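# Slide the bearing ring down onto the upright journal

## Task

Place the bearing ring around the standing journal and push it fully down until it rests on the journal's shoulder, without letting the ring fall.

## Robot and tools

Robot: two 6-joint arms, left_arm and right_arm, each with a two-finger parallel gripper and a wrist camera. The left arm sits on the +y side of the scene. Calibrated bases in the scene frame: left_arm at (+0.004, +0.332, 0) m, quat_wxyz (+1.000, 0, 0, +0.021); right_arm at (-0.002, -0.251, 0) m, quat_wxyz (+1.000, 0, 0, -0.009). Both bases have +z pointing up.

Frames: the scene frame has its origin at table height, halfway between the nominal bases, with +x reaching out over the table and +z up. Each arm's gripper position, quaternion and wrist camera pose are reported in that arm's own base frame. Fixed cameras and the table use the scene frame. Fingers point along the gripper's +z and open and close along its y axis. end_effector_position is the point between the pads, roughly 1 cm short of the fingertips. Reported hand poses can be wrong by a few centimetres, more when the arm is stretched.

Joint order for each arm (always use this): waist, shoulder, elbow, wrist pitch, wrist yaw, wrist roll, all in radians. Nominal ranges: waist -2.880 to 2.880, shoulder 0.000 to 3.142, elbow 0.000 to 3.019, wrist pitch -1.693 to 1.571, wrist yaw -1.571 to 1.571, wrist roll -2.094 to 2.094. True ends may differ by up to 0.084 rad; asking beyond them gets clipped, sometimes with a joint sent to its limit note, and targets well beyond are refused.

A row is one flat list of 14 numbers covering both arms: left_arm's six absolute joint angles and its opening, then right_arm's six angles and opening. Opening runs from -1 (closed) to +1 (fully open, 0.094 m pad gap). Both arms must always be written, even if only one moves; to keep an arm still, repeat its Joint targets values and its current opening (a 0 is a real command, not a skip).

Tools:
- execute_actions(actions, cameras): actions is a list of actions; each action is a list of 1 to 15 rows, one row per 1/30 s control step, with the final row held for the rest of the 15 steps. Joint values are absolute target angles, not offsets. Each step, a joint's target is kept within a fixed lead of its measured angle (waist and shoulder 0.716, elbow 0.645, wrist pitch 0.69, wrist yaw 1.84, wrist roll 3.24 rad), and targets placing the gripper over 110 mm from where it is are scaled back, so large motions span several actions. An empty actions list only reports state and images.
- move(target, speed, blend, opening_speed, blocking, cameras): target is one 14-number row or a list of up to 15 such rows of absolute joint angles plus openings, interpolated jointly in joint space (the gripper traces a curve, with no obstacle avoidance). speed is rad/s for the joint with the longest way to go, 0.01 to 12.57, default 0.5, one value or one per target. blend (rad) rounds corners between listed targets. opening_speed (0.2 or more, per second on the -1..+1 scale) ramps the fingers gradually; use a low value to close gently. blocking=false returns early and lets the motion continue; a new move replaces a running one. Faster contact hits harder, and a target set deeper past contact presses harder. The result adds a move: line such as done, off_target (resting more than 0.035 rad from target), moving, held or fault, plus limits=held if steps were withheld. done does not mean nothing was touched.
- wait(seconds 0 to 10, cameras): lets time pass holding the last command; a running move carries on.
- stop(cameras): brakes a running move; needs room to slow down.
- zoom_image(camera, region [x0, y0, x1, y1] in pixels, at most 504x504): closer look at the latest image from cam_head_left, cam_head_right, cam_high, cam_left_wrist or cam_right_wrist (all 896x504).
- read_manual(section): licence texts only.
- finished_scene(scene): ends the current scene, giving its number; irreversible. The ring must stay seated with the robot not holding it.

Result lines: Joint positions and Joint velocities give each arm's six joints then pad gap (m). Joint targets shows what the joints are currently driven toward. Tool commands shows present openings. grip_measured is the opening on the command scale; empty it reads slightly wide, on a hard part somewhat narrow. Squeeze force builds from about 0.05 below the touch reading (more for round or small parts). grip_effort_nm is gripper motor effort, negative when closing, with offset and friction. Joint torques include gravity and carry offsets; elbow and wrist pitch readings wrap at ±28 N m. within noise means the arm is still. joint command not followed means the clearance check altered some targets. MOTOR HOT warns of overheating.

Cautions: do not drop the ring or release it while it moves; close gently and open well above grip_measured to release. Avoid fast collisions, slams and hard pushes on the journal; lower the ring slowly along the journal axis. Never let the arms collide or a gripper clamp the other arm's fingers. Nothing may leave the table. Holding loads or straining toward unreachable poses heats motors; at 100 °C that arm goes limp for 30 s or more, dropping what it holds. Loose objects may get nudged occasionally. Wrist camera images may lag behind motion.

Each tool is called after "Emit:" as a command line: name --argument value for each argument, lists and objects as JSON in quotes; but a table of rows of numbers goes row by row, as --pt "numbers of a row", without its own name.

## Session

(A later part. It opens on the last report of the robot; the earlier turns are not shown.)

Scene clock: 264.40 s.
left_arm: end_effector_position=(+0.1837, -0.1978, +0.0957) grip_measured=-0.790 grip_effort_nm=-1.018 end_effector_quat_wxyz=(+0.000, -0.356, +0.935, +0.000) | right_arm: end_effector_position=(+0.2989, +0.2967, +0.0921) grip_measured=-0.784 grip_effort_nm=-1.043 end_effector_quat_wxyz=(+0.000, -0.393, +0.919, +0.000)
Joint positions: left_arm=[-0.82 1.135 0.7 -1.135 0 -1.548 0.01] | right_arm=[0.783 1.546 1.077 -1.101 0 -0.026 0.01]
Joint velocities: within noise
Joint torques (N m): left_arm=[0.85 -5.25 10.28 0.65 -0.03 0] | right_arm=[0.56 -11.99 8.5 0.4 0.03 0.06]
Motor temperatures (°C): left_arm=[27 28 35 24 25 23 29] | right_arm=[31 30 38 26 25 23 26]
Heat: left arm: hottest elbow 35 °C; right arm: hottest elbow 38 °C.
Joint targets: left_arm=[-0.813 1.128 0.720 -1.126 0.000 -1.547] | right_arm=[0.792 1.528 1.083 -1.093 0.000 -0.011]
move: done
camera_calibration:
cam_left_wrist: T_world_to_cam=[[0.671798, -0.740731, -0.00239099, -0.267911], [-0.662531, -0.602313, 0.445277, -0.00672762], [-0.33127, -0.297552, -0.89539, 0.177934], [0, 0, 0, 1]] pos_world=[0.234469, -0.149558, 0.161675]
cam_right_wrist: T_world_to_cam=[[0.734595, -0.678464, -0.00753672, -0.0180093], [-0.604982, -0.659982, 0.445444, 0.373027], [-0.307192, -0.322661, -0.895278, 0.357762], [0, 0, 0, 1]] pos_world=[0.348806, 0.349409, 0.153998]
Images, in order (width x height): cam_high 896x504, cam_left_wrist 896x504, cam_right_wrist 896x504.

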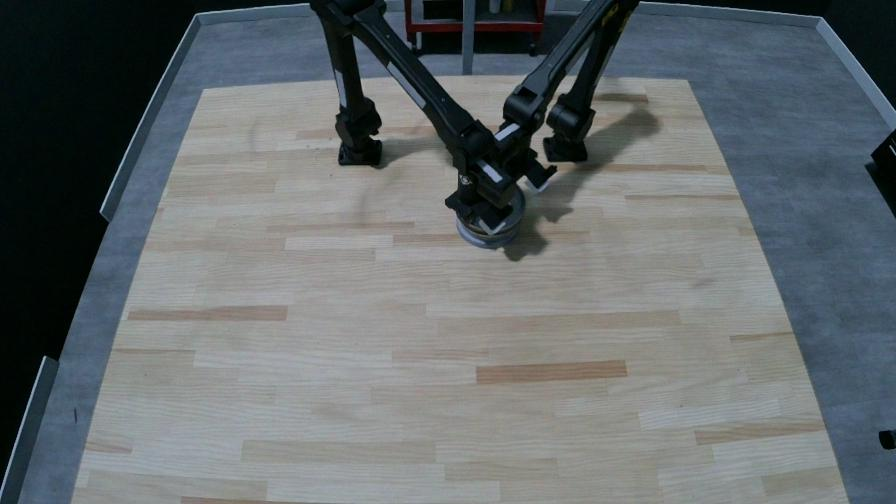

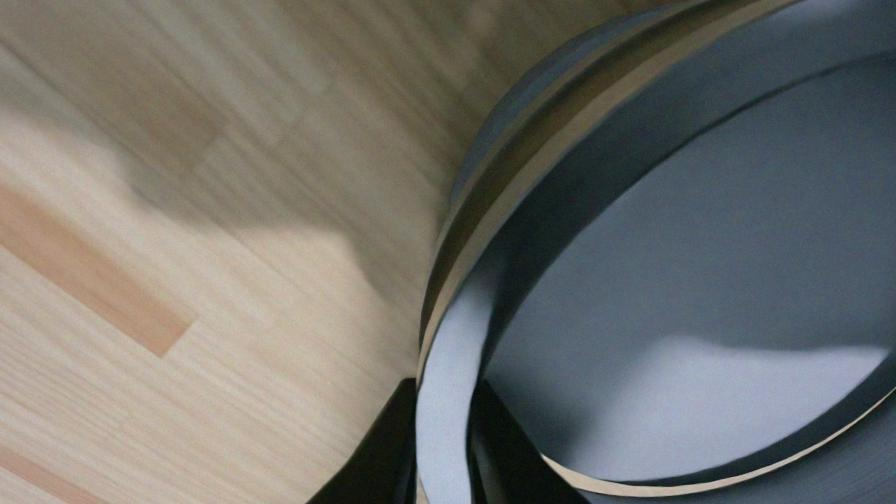

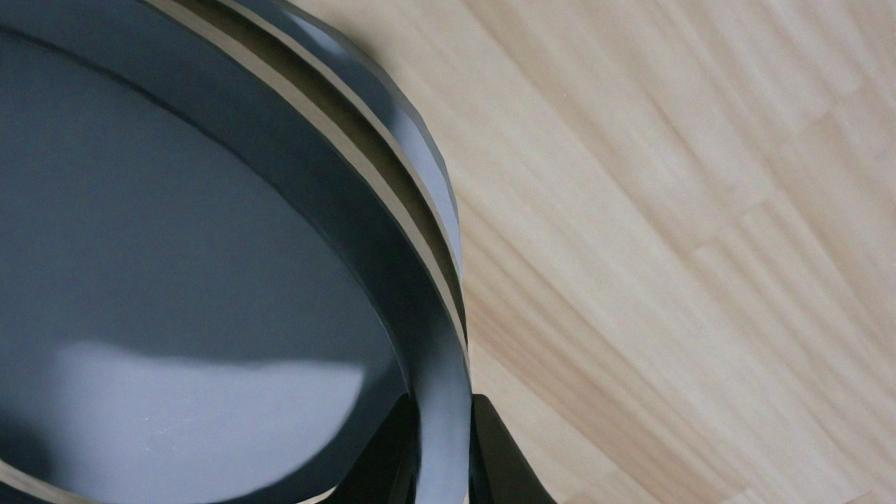

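Emit:
move --target '[-0.8134, 1.1375, 0.7197, -1.1162, 0, -1.5468, -0.90, 0.7713, 1.5278, 1.0832, -1.0931, 0, -0.0112, -0.90]' --speed 0.015 --cameras '["cam_left_wrist", "cam_right_wrist", "cam_high"]'

Emit:
zoom_image --camera "cam_left_wrist" --region '[500, 340, 896, 504]'

Emit:
zoom_image --camera "cam_right_wrist" --region '[0, 424, 140, 504]'

Emit:
zoom_image --camera "cam_left_wrist" --region '[756, 340, 896, 504]'

Scene clock: 268.57 s.
left_arm: end_effector_position=(+0.1850, -0.1992, +0.0936) grip_measured=-0.790 grip_effort_nm=-1.023 end_effector_quat_wxyz=(+0.000, -0.355, +0.935, +0.000) | right_arm: end_effector_position=(+0.2994, +0.2961, +0.0915) grip_measured=-0.784 grip_effort_nm=-1.043 end_effector_quat_wxyz=(-0.001, -0.392, +0.920, +0.000)
Joint positions: left_arm=[-0.82 1.143 0.7 -1.126 0 -1.547 0.01] | right_arm=[0.781 1.548 1.077 -1.101 0 -0.026 0.01]
Joint velocities: within noise
Joint torques (N m): left_arm=[1.32 -5.25 10.29 0.69 -0.02 -0.01] | right_arm=[-0.73 -12.69 8.53 0.28 0.04 0.06]
Motor temperatures (°C): left_arm=[27 28 35 24 25 23 29] | right_arm=[31 30 38 26 25 23 26]
Heat: left arm: hottest elbow 35 °C; right arm: hottest elbow 38 °C.
Joint targets: left_arm=[-0.813 1.137 0.720 -1.116 0.000 -1.547] | right_arm=[0.771 1.528 1.083 -1.093 0.000 -0.011]
move: done
camera_calibration:
cam_left_wrist: T_world_to_cam=[[0.671513, -0.74099, -0.00204636, -0.269711], [-0.662871, -0.601948, 0.445264, -0.00564281], [-0.331168, -0.297644, -0.895397, 0.176027], [0, 0, 0, 1]] pos_world=[0.235669, -0.150856, 0.159575]
cam_right_wrist: T_world_to_cam=[[0.733363, -0.679795, -0.00758751, -0.0180346], [-0.605712, -0.658429, 0.446749, 0.372879], [-0.308694, -0.323034, -0.894627, 0.357711], [0, 0, 0, 1]] pos_world=[0.349506, 0.348807, 0.153297]
Images, in order (width x height): cam_high 896x504, cam_left_wrist 896x504, cam_right_wrist 896x504.

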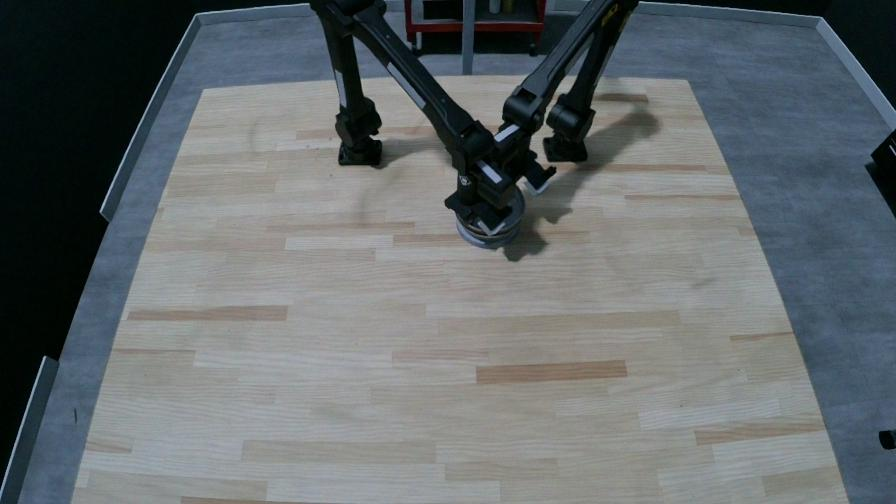

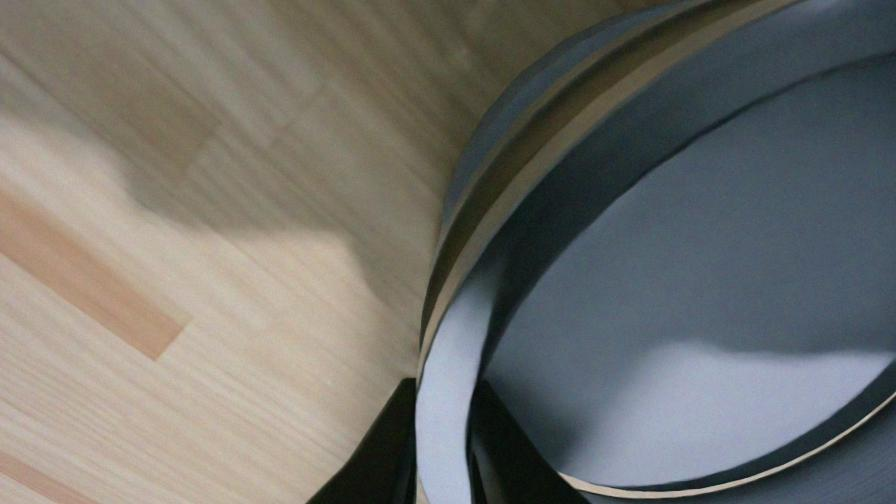

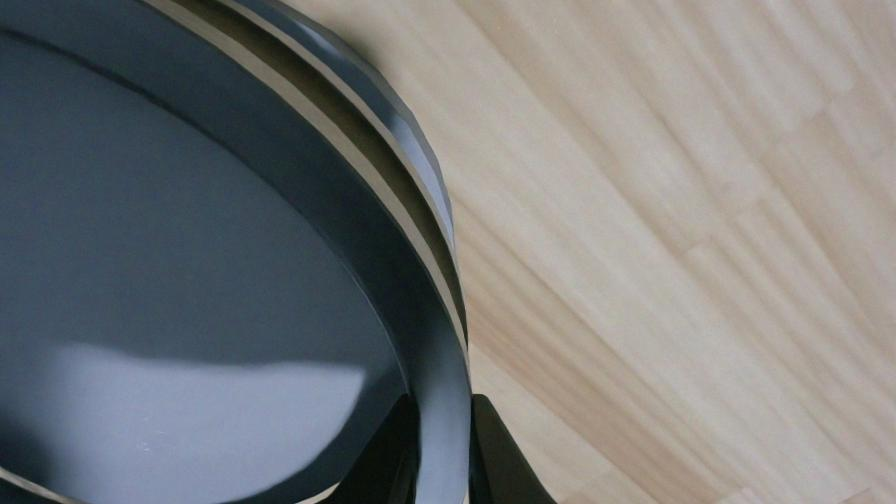

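Scaled by 1.273 from the camera's 896x504 image, which has a finer 1280x720 frame.

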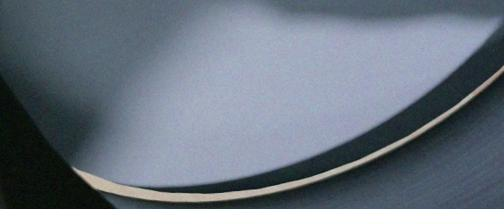

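Scaled by 3.600 from the camera's 896x504 image, which has a finer 1280x720 frame.

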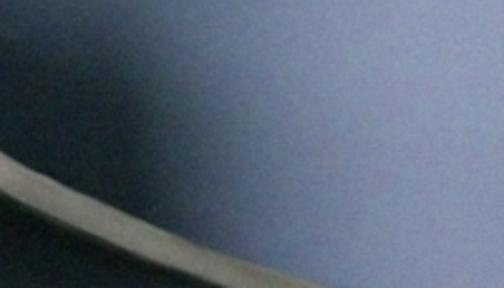

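Scaled by 3.073 from the camera's 896x504 image, which has a finer 1280x720 frame.

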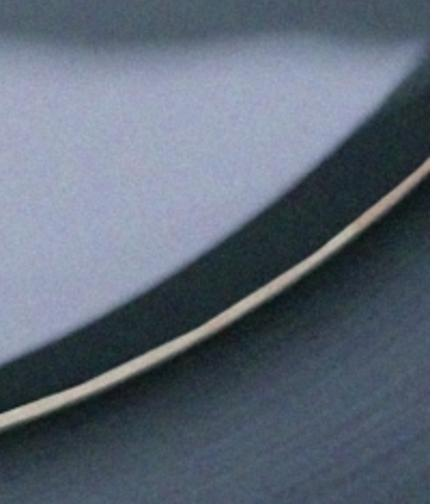

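Emit:
execute_actions --actions '[]' --cameras '["cam_left_wrist", "cam_right_wrist"]'

Scene clock: 270.43 s.
left_arm: end_effector_position=(+0.1851, -0.1993, +0.0936) grip_measured=-0.790 grip_effort_nm=-1.028 end_effector_quat_wxyz=(+0.000, -0.355, +0.935, -0.001) | right_arm: end_effector_position=(+0.2995, +0.2959, +0.0915) grip_measured=-0.784 grip_effort_nm=-1.048 end_effector_quat_wxyz=(-0.001, -0.392, +0.920, +0.000)
Joint positions: left_arm=[-0.82 1.143 0.7 -1.126 0 -1.547 0.01] | right_arm=[0.78 1.548 1.077 -1.101 0 -0.026 0.01]
Joint velocities: within noise
Joint torques (N m): left_arm=[1.03 -5.6 10.19 0.64 0.01 0.02] | right_arm=[-0.67 -12.4 8.58 0.39 0.06 0.07]
Motor temperatures (°C): left_arm=[27 28 35 24 25 23 29] | right_arm=[31 30 38 26 25 23 26]
Heat: left arm: hottest elbow 35 °C; right arm: hottest elbow 38 °C.
Joint targets: left_arm=[-0.813 1.137 0.720 -1.116 0.000 -1.547] | right_arm=[0.771 1.528 1.083 -1.093 0.000 -0.011]
Tool commands: left_gripper/opening=-0.9 right_gripper/opening=-0.9
camera_calibration:
cam_left_wrist: T_world_to_cam=[[0.671557, -0.740951, -0.00160356, -0.269926], [-0.662975, -0.601847, 0.445246, -0.00559389], [-0.33087, -0.297945, -0.895407, 0.175916], [0, 0, 0, 1]] pos_world=[0.235767, -0.150955, 0.159574]
cam_right_wrist: T_world_to_cam=[[0.73304, -0.680143, -0.00759624, -0.0179406], [-0.606003, -0.658124, 0.446804, 0.372862], [-0.30889, -0.322922, -0.8946, 0.357735], [0, 0, 0, 1]] pos_world=[0.349607, 0.348707, 0.153297]
Images, in order (width x height): cam_left_wrist 896x504, cam_right_wrist 896x504.

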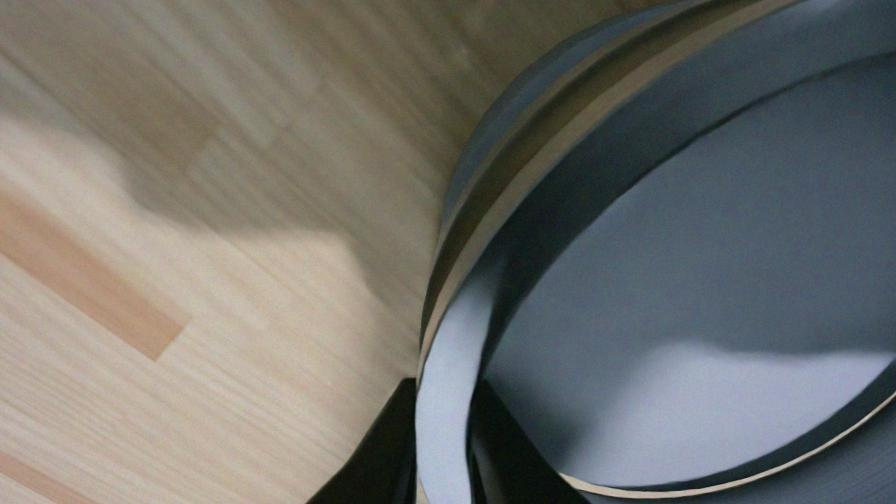

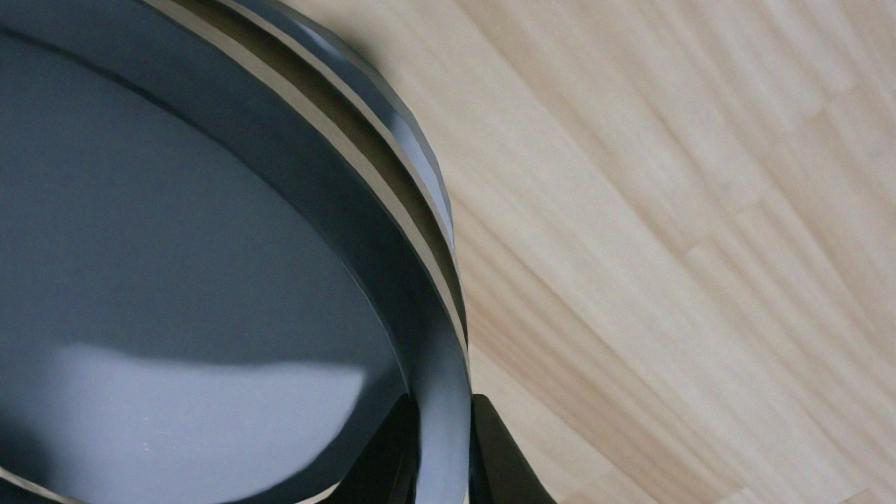

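Emit:
zoom_image --camera "cam_left_wrist" --region '[500, 340, 896, 504]'

Emit:
zoom_image --camera "cam_right_wrist" --region '[0, 400, 360, 504]'

Scaled by 1.273 from the camera's 896x504 image, which has a finer 1280x720 frame.

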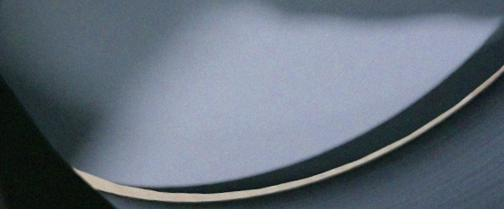

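Scaled by 1.400 from the camera's 896x504 image, which has a finer 1280x720 frame.

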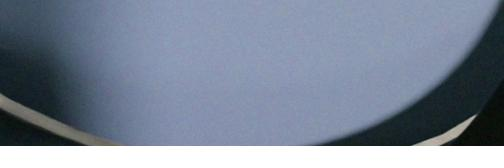

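Emit:
zoom_image --camera "cam_left_wrist" --region '[556, 424, 726, 504]'

Emit:
zoom_image --camera "cam_left_wrist" --region '[726, 384, 896, 504]'

Emit:
zoom_image --camera "cam_right_wrist" --region '[0, 444, 120, 504]'

Emit:
zoom_image --camera "cam_right_wrist" --region '[260, 444, 380, 504]'

Scaled by 2.965 from the camera's 896x504 image, which has a finer 1280x720 frame.

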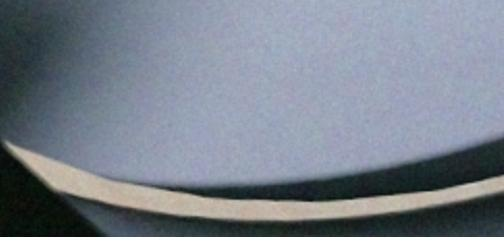

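Scaled by 2.965 from the camera's 896x504 image, which has a finer 1280x720 frame.

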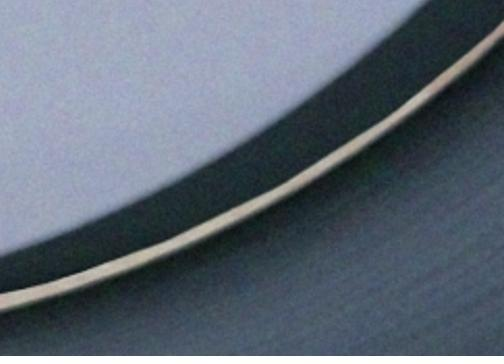

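Scaled by 4.200 from the camera's 896x504 image, which has a finer 1280x720 frame.

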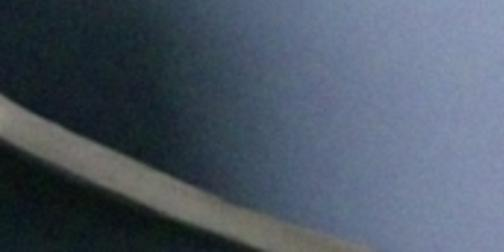

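Scaled by 4.200 from the camera's 896x504 image, which has a finer 1280x720 frame.

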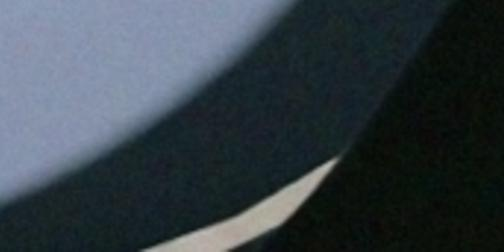

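Emit:
execute_actions --actions '[]' --cameras '["cam_high", "cam_head_left", "cam_head_right"]'

Scene clock: 274.03 s.
left_arm: end_effector_position=(+0.1851, -0.1993, +0.0936) grip_measured=-0.790 grip_effort_nm=-1.028 end_effector_quat_wxyz=(+0.000, -0.355, +0.935, -0.001) | right_arm: end_effector_position=(+0.2995, +0.2959, +0.0915) grip_measured=-0.784 grip_effort_nm=-1.048 end_effector_quat_wxyz=(-0.001, -0.392, +0.920, +0.000)
Joint positions: left_arm=[-0.82 1.143 0.7 -1.126 0 -1.547 0.01] | right_arm=[0.78 1.548 1.077 -1.101 0 -0.026 0.01]
Joint velocities: within noise
Joint torques (N m): left_arm=[0.97 -5.66 10.25 0.62 -0.02 -0.01] | right_arm=[-0.91 -12.4 8.51 0.28 0.05 0.05]
Motor temperatures (°C): left_arm=[27 28 35 24 25 23 29] | right_arm=[31 30 38 26 25 23 26]
Heat: left arm: hottest elbow 35 °C; right arm: hottest elbow 38 °C.
Joint targets: left_arm=[-0.813 1.137 0.720 -1.116 0.000 -1.547] | right_arm=[0.771 1.528 1.083 -1.093 0.000 -0.011]
Tool commands: left_gripper/opening=-0.9 right_gripper/opening=-0.9
Images, in order (width x height): cam_head_left 896x504, cam_head_right 896x504, cam_high 896x504.

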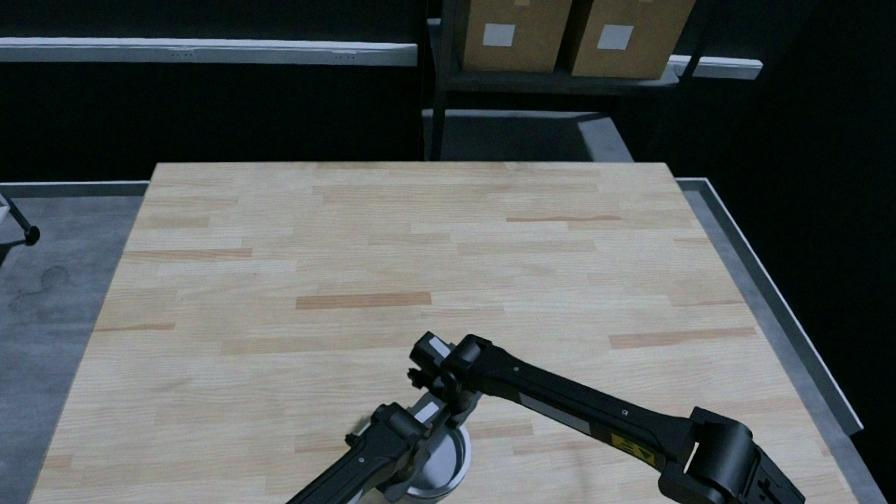

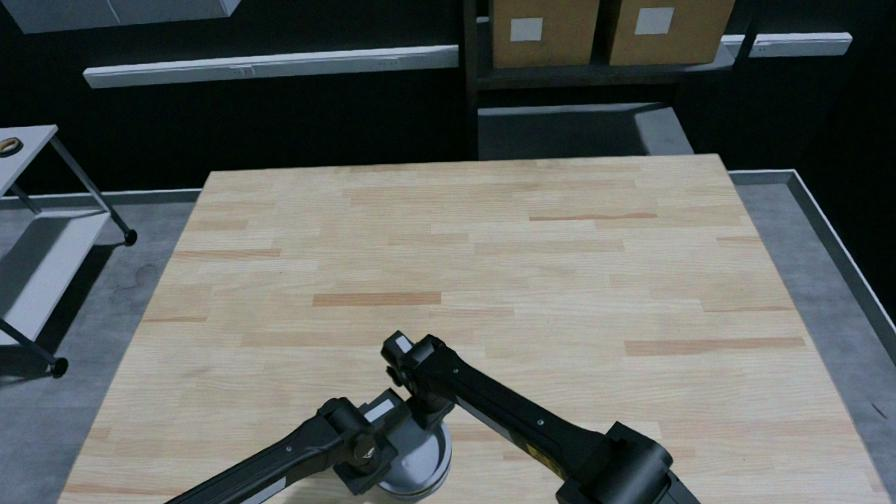

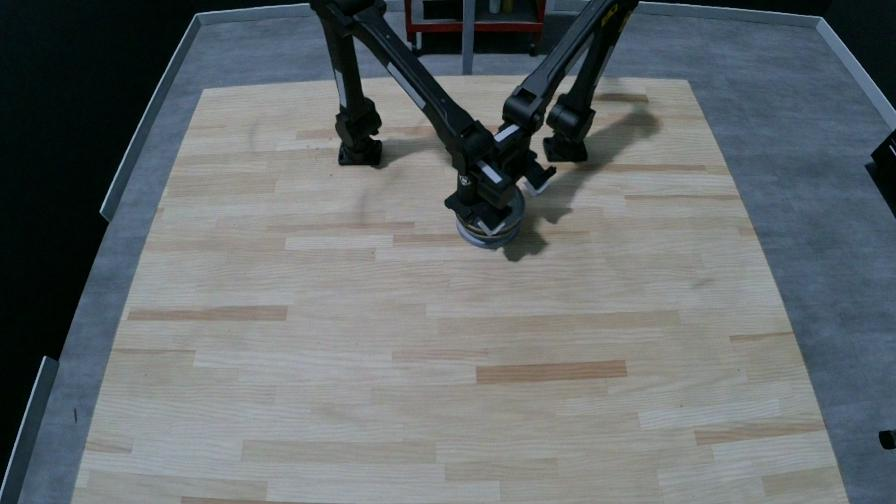

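Emit:
zoom_image --camera "cam_high" --region '[440, 185, 540, 255]'

Emit:
zoom_image --camera "cam_head_right" --region '[370, 400, 470, 504]'

Emit:
zoom_image --camera "cam_head_left" --region '[390, 400, 490, 504]'

Scaled by 5.040 from the camera's 896x504 image, which has a finer 1280x720 frame.

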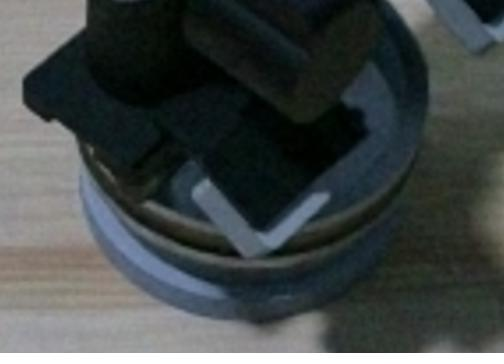

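Scaled by 4.846 from the camera's 896x504 image, which has a finer 1280x720 frame.

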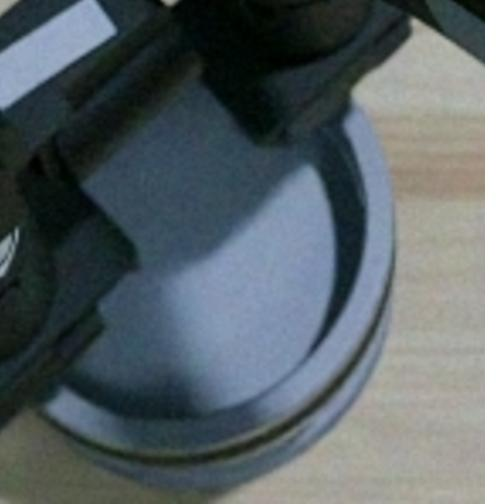

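Scaled by 4.846 from the camera's 896x504 image, which has a finer 1280x720 frame.

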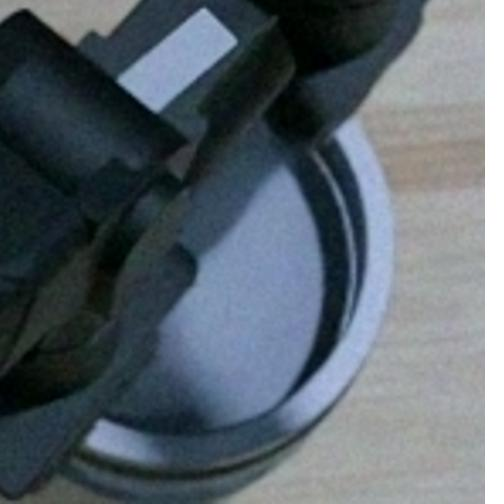

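Emit:
zoom_image --camera "cam_high" --region '[450, 205, 485, 250]'

Emit:
zoom_image --camera "cam_high" --region '[495, 195, 530, 250]'

Scaled by 11.200 from the camera's 896x504 image, which has a finer 1280x720 frame.

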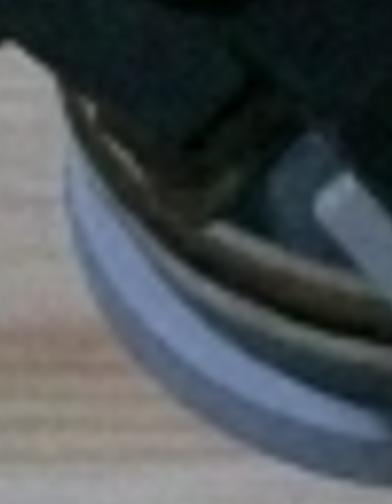

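Scaled by 9.164 from the camera's 896x504 image, which has a finer 1280x720 frame.

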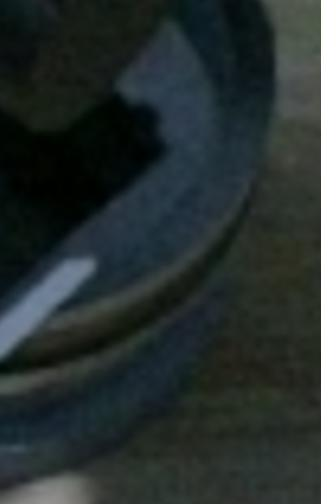

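Emit:
move --target '[-0.8111, 1.1423, 0.7197, -1.1114, 0, -1.5468, -0.90, 0.7688, 1.5308, 1.0832, -1.0901, 0, -0.0112, -0.90]' --speed 0.012 --cameras '["cam_left_wrist", "cam_right_wrist"]'

Scene clock: 281.97 s.
left_arm: end_effector_position=(+0.1856, -0.1998, +0.0922) grip_measured=-0.790 grip_effort_nm=-1.023 end_effector_quat_wxyz=(+0.000, -0.355, +0.935, +0.000) | right_arm: end_effector_position=(+0.3004, +0.2955, +0.0906) grip_measured=-0.784 grip_effort_nm=-1.048 end_effector_quat_wxyz=(-0.001, -0.391, +0.920, +0.000)
Joint positions: left_arm=[-0.82 1.149 0.7 -1.122 0 -1.547 0.01] | right_arm=[0.778 1.55 1.077 -1.099 0 -0.026 0.01]
Joint velocities: within noise
Joint torques (N m): left_arm=[1.26 -5.6 10.29 0.7 -0.03 0] | right_arm=[-0.85 -12.51 8.39 0.43 0.07 0.05]
Motor temperatures (°C): left_arm=[27 28 35 24 25 23 29] | right_arm=[31 30 37 26 25 23 26]
Heat: left arm: hottest elbow 35 °C; right arm: hottest elbow 37 °C.
Joint targets: left_arm=[-0.811 1.142 0.720 -1.111 0.000 -1.547] | right_arm=[0.769 1.531 1.083 -1.090 0.000 -0.011]
move: done
camera_calibration:
cam_left_wrist: T_world_to_cam=[[0.671546, -0.740955, -0.00356564, -0.27047], [-0.662386, -0.602479, 0.445269, -0.00517358], [-0.332072, -0.296656, -0.89539, 0.175161], [0, 0, 0, 1]] pos_world=[0.236372, -0.15156, 0.158176]
cam_right_wrist: T_world_to_cam=[[0.731487, -0.681813, -0.00760562, -0.0179679], [-0.607397, -0.656636, 0.447099, 0.373529], [-0.309832, -0.322428, -0.894452, 0.357245], [0, 0, 0, 1]] pos_world=[0.350709, 0.348207, 0.152397]
Images, in order (width x height): cam_left_wrist 896x504, cam_right_wrist 896x504.

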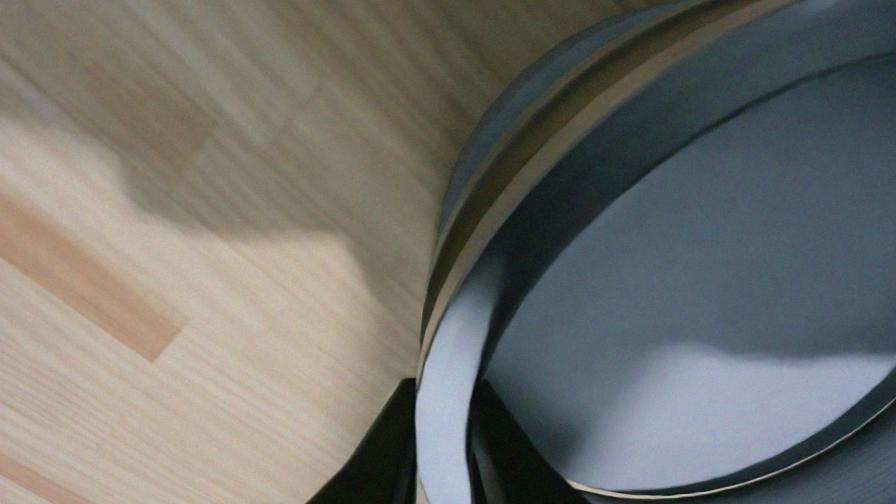

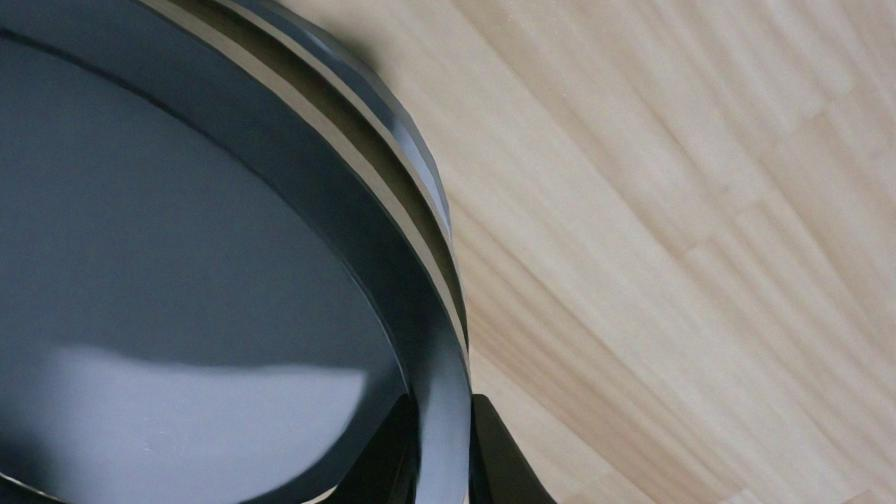

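Emit:
zoom_image --camera "cam_left_wrist" --region '[556, 424, 726, 504]'

Emit:
zoom_image --camera "cam_left_wrist" --region '[726, 384, 896, 504]'

Emit:
zoom_image --camera "cam_right_wrist" --region '[0, 444, 120, 504]'

Emit:
zoom_image --camera "cam_right_wrist" --region '[260, 444, 380, 504]'

Scaled by 2.965 from the camera's 896x504 image, which has a finer 1280x720 frame.

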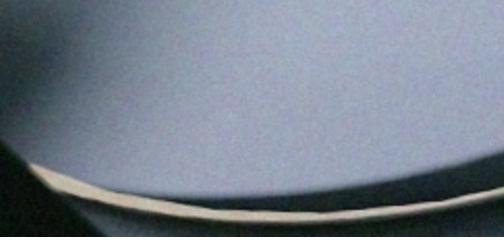

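Scaled by 2.965 from the camera's 896x504 image, which has a finer 1280x720 frame.

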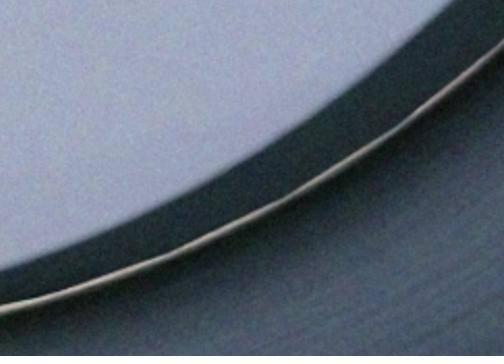

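Scaled by 4.200 from the camera's 896x504 image, which has a finer 1280x720 frame.

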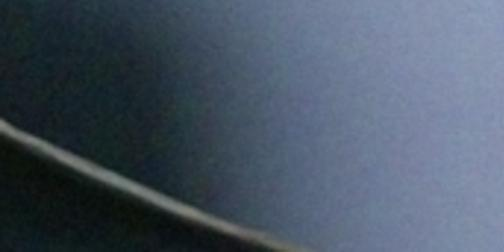

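Scaled by 4.200 from the camera's 896x504 image, which has a finer 1280x720 frame.

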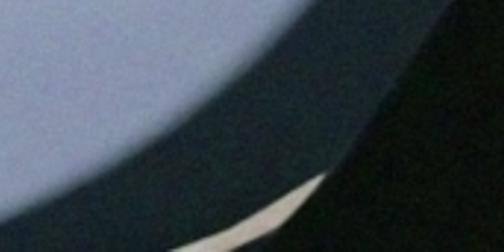

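Emit:
move --target '[-0.8081, 1.1443, 0.7182, -1.1080, 0, -1.5468, -0.90, 0.7683, 1.5327, 1.0825, -1.0875, 0, -0.0112, -0.90]' --speed 0.012 --cameras '["cam_left_wrist", "cam_right_wrist"]'

Scene clock: 284.87 s.
left_arm: end_effector_position=(+0.1864, -0.1999, +0.0917) grip_measured=-0.790 grip_effort_nm=-1.028 end_effector_quat_wxyz=(+0.000, -0.356, +0.934, +0.000) | right_arm: end_effector_position=(+0.3010, +0.2958, +0.0898) grip_measured=-0.784 grip_effort_nm=-1.048 end_effector_quat_wxyz=(+0.000, -0.391, +0.920, +0.000)
Joint positions: left_arm=[-0.819 1.151 0.7 -1.119 0 -1.547 0.01] | right_arm=[0.778 1.552 1.077 -1.096 0 -0.026 0.01]
Joint velocities: within noise
Joint torques (N m): left_arm=[0.97 -5.77 10.07 0.68 -0.01 -0.01] | right_arm=[-0.91 -12.22 8.44 0.35 0.05 0.06]
Motor temperatures (°C): left_arm=[27 28 35 24 25 23 29] | right_arm=[31 30 37 26 25 23 26]
Heat: left arm: hottest elbow 35 °C; right arm: hottest elbow 37 °C.
Joint targets: left_arm=[-0.808 1.144 0.718 -1.108 0.000 -1.547] | right_arm=[0.768 1.533 1.083 -1.088 0.000 -0.011]
move: done
camera_calibration:
cam_left_wrist: T_world_to_cam=[[0.672967, -0.739669, -0.00237394, -0.271268], [-0.661586, -0.603355, 0.44527, -0.00481118], [-0.330785, -0.298082, -0.895393, 0.174423], [0, 0, 0, 1]] pos_world=[0.237068, -0.151559, 0.157675]
cam_right_wrist: T_world_to_cam=[[0.731232, -0.682087, -0.00755045, -0.0180261], [-0.607912, -0.656653, 0.446374, 0.374575], [-0.309424, -0.321813, -0.894815, 0.356537], [0, 0, 0, 1]] pos_world=[0.351211, 0.348408, 0.151698]
Images, in order (width x height): cam_left_wrist 896x504, cam_right_wrist 896x504.

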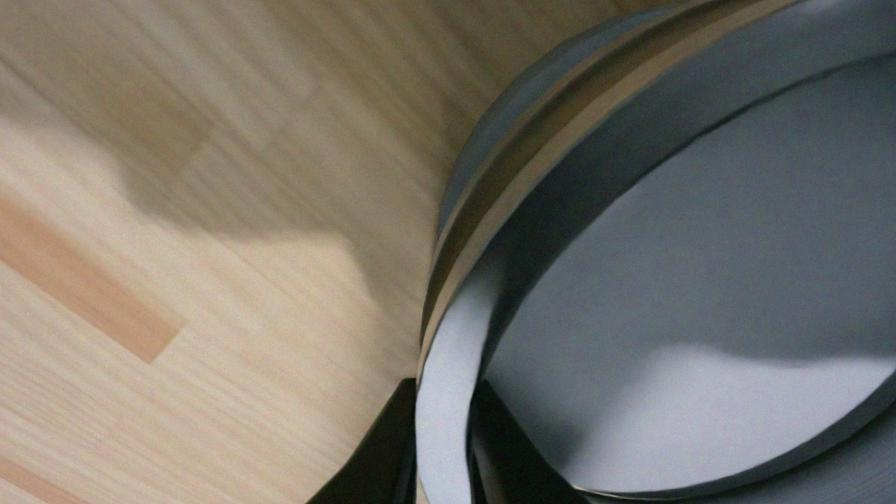

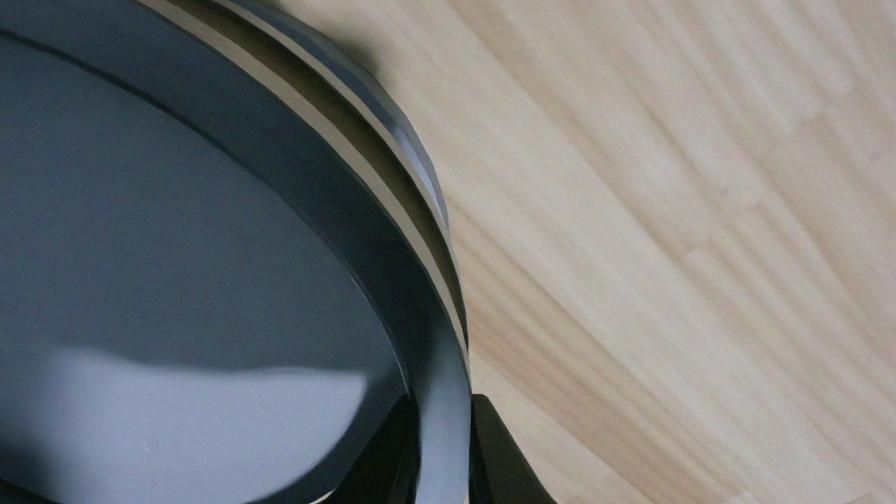

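Emit:
zoom_image --camera "cam_left_wrist" --region '[556, 424, 726, 504]'

Emit:
zoom_image --camera "cam_left_wrist" --region '[726, 384, 896, 504]'

Emit:
zoom_image --camera "cam_right_wrist" --region '[0, 444, 120, 504]'

Emit:
zoom_image --camera "cam_right_wrist" --region '[260, 444, 380, 504]'

Scaled by 2.965 from the camera's 896x504 image, which has a finer 1280x720 frame.

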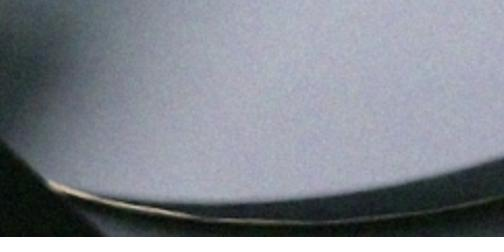

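Scaled by 2.965 from the camera's 896x504 image, which has a finer 1280x720 frame.

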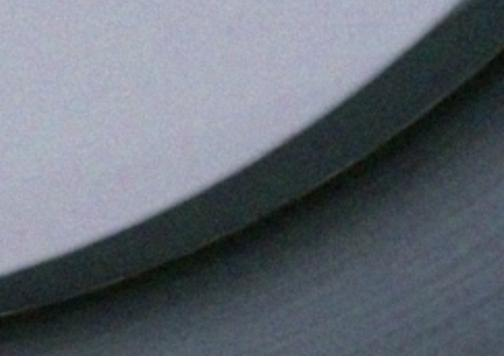

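Scaled by 4.200 from the camera's 896x504 image, which has a finer 1280x720 frame.

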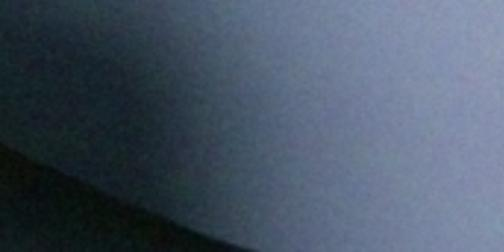

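Scaled by 4.200 from the camera's 896x504 image, which has a finer 1280x720 frame.

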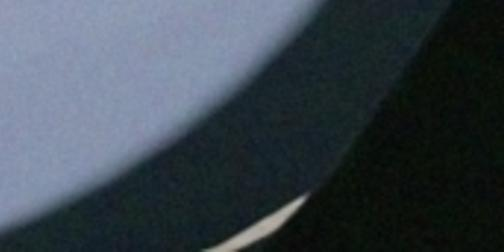

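Emit:
move --target '[-0.8065, 1.1457, 0.7150, -1.1045, 0, -1.5468, -0.90, 0.7683, 1.5346, 1.0815, -1.0849, 0, -0.0112, -0.90]' --speed 0.012 --cameras '["cam_left_wrist", "cam_right_wrist"]'

Scene clock: 286.87 s.
left_arm: end_effector_position=(+0.1865, -0.1994, +0.0902) grip_measured=-0.790 grip_effort_nm=-1.018 end_effector_quat_wxyz=(+0.000, -0.357, +0.934, -0.001) | right_arm: end_effector_position=(+0.3015, +0.2961, +0.0889) grip_measured=-0.784 grip_effort_nm=-1.048 end_effector_quat_wxyz=(+0.000, -0.391, +0.921, +0.000)
Joint positions: left_arm=[-0.817 1.152 0.696 -1.114 0 -1.547 0.01] | right_arm=[0.777 1.554 1.077 -1.094 0 -0.026 0.01]
Joint velocities: within noise
Joint torques (N m): left_arm=[1.14 -5.36 10.17 0.69 -0.01 -0.01] | right_arm=[-0.85 -12.69 8.34 0.5 0.05 0.08]
Motor temperatures (°C): left_arm=[27 28 35 24 25 23 29] | right_arm=[31 30 37 26 25 23 26]
Heat: left arm: hottest elbow 35 °C; right arm: hottest elbow 37 °C.
Joint targets: left_arm=[-0.807 1.146 0.715 -1.104 0.000 -1.547] | right_arm=[0.768 1.535 1.082 -1.085 0.000 -0.011]
move: done
camera_calibration:
cam_left_wrist: T_world_to_cam=[[0.674109, -0.73863, -0.00162914, -0.271056], [-0.66087, -0.604123, 0.445294, -0.00407195], [-0.329891, -0.2991, -0.895383, 0.17289], [0, 0, 0, 1]] pos_world=[0.237065, -0.150959, 0.156174]
cam_right_wrist: T_world_to_cam=[[0.731018, -0.682316, -0.0075448, -0.0181084], [-0.608212, -0.656557, 0.446106, 0.375525], [-0.309339, -0.321523, -0.894948, 0.35584], [0, 0, 0, 1]] pos_world=[0.351711, 0.348609, 0.150798]
Images, in order (width x height): cam_left_wrist 896x504, cam_right_wrist 896x504.

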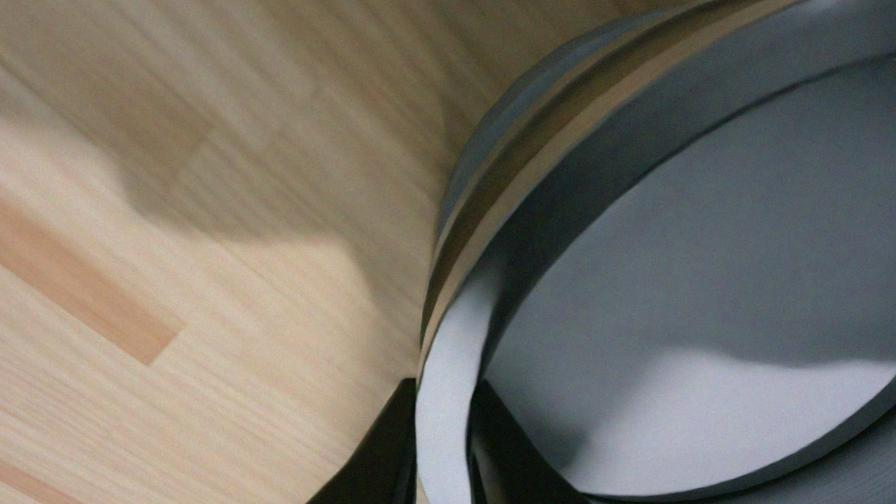

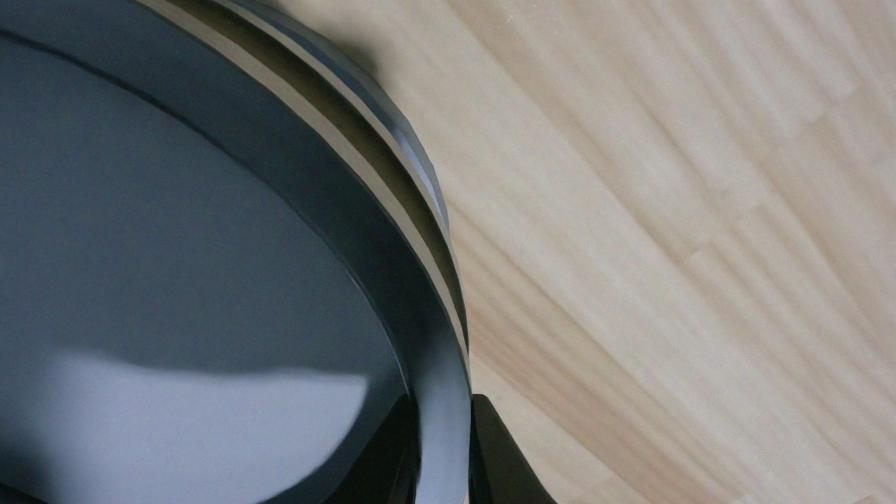

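Emit:
move --target '[-0.8065, 1.1478, 0.7120, -1.0996, 0, -1.5468, -0.90, 0.7683, 1.5364, 1.0788, -1.0808, 0, -0.0112, -0.90]' --speed 0.012 --cameras '[]'

Scene clock: 288.27 s.
left_arm: end_effector_position=(+0.1865, -0.1992, +0.0885) grip_measured=-0.790 grip_effort_nm=-1.018 end_effector_quat_wxyz=(+0.000, -0.357, +0.934, +0.000) | right_arm: end_effector_position=(+0.3010, +0.2956, +0.0868) grip_measured=-0.784 grip_effort_nm=-1.048 end_effector_quat_wxyz=(+0.000, -0.391, +0.921, +0.000)
Joint positions: left_arm=[-0.817 1.154 0.693 -1.109 0 -1.546 0.01] | right_arm=[0.777 1.555 1.072 -1.088 0 -0.026 0.01]
Joint velocities: within noise
Joint torques (N m): left_arm=[1.03 -5.54 10.06 0.5 0 0.01] | right_arm=[-0.73 -12.86 8.44 0.28 0.06 0.06]
Motor temperatures (°C): left_arm=[27 28 35 24 25 23 29] | right_arm=[31 30 37 26 25 23 26]
Heat: left arm: hottest elbow 35 °C; right arm: hottest elbow 37 °C.
Joint targets: left_arm=[-0.806 1.148 0.712 -1.100 0.000 -1.547] | right_arm=[0.768 1.536 1.079 -1.081 0.000 -0.011]
move: done
No camera images: "cameras" was empty.

Emit:
move --target '[-0.8060, 1.1505, 0.7082, -1.0931, 0, -1.5468, -0.90, 0.7683, 1.5396, 1.0767, -1.0755, 0, -0.0112, -0.90]' --speed 0.012 --cameras '[]'

Scene clock: 289.47 s.
left_arm: end_effector_position=(+0.1865, -0.1992, +0.0865) grip_measured=-0.790 grip_effort_nm=-1.023 end_effector_quat_wxyz=(+0.000, -0.357, +0.934, +0.000) | right_arm: end_effector_position=(+0.3011, +0.2957, +0.0848) grip_measured=-0.784 grip_effort_nm=-1.048 end_effector_quat_wxyz=(+0.000, -0.391, +0.921, +0.000)
Joint positions: left_arm=[-0.816 1.157 0.689 -1.102 0 -1.546 0.01] | right_arm=[0.777 1.558 1.069 -1.083 0 -0.026 0.01]
Joint velocities: within noise
Joint torques (N m): left_arm=[1.32 -5.71 10.13 0.68 -0.02 -0.01] | right_arm=[-1.32 -12.34 8.38 0.4 0.03 0.06]
Motor temperatures (°C): left_arm=[27 28 35 24 25 23 29] | right_arm=[31 30 37 26 25 23 26]
Heat: left arm: hottest elbow 35 °C; right arm: hottest elbow 37 °C.
Joint targets: left_arm=[-0.806 1.150 0.708 -1.093 0.000 -1.547] | right_arm=[0.768 1.540 1.077 -1.076 0.000 -0.011]
move: done
No camera images: "cameras" was empty.


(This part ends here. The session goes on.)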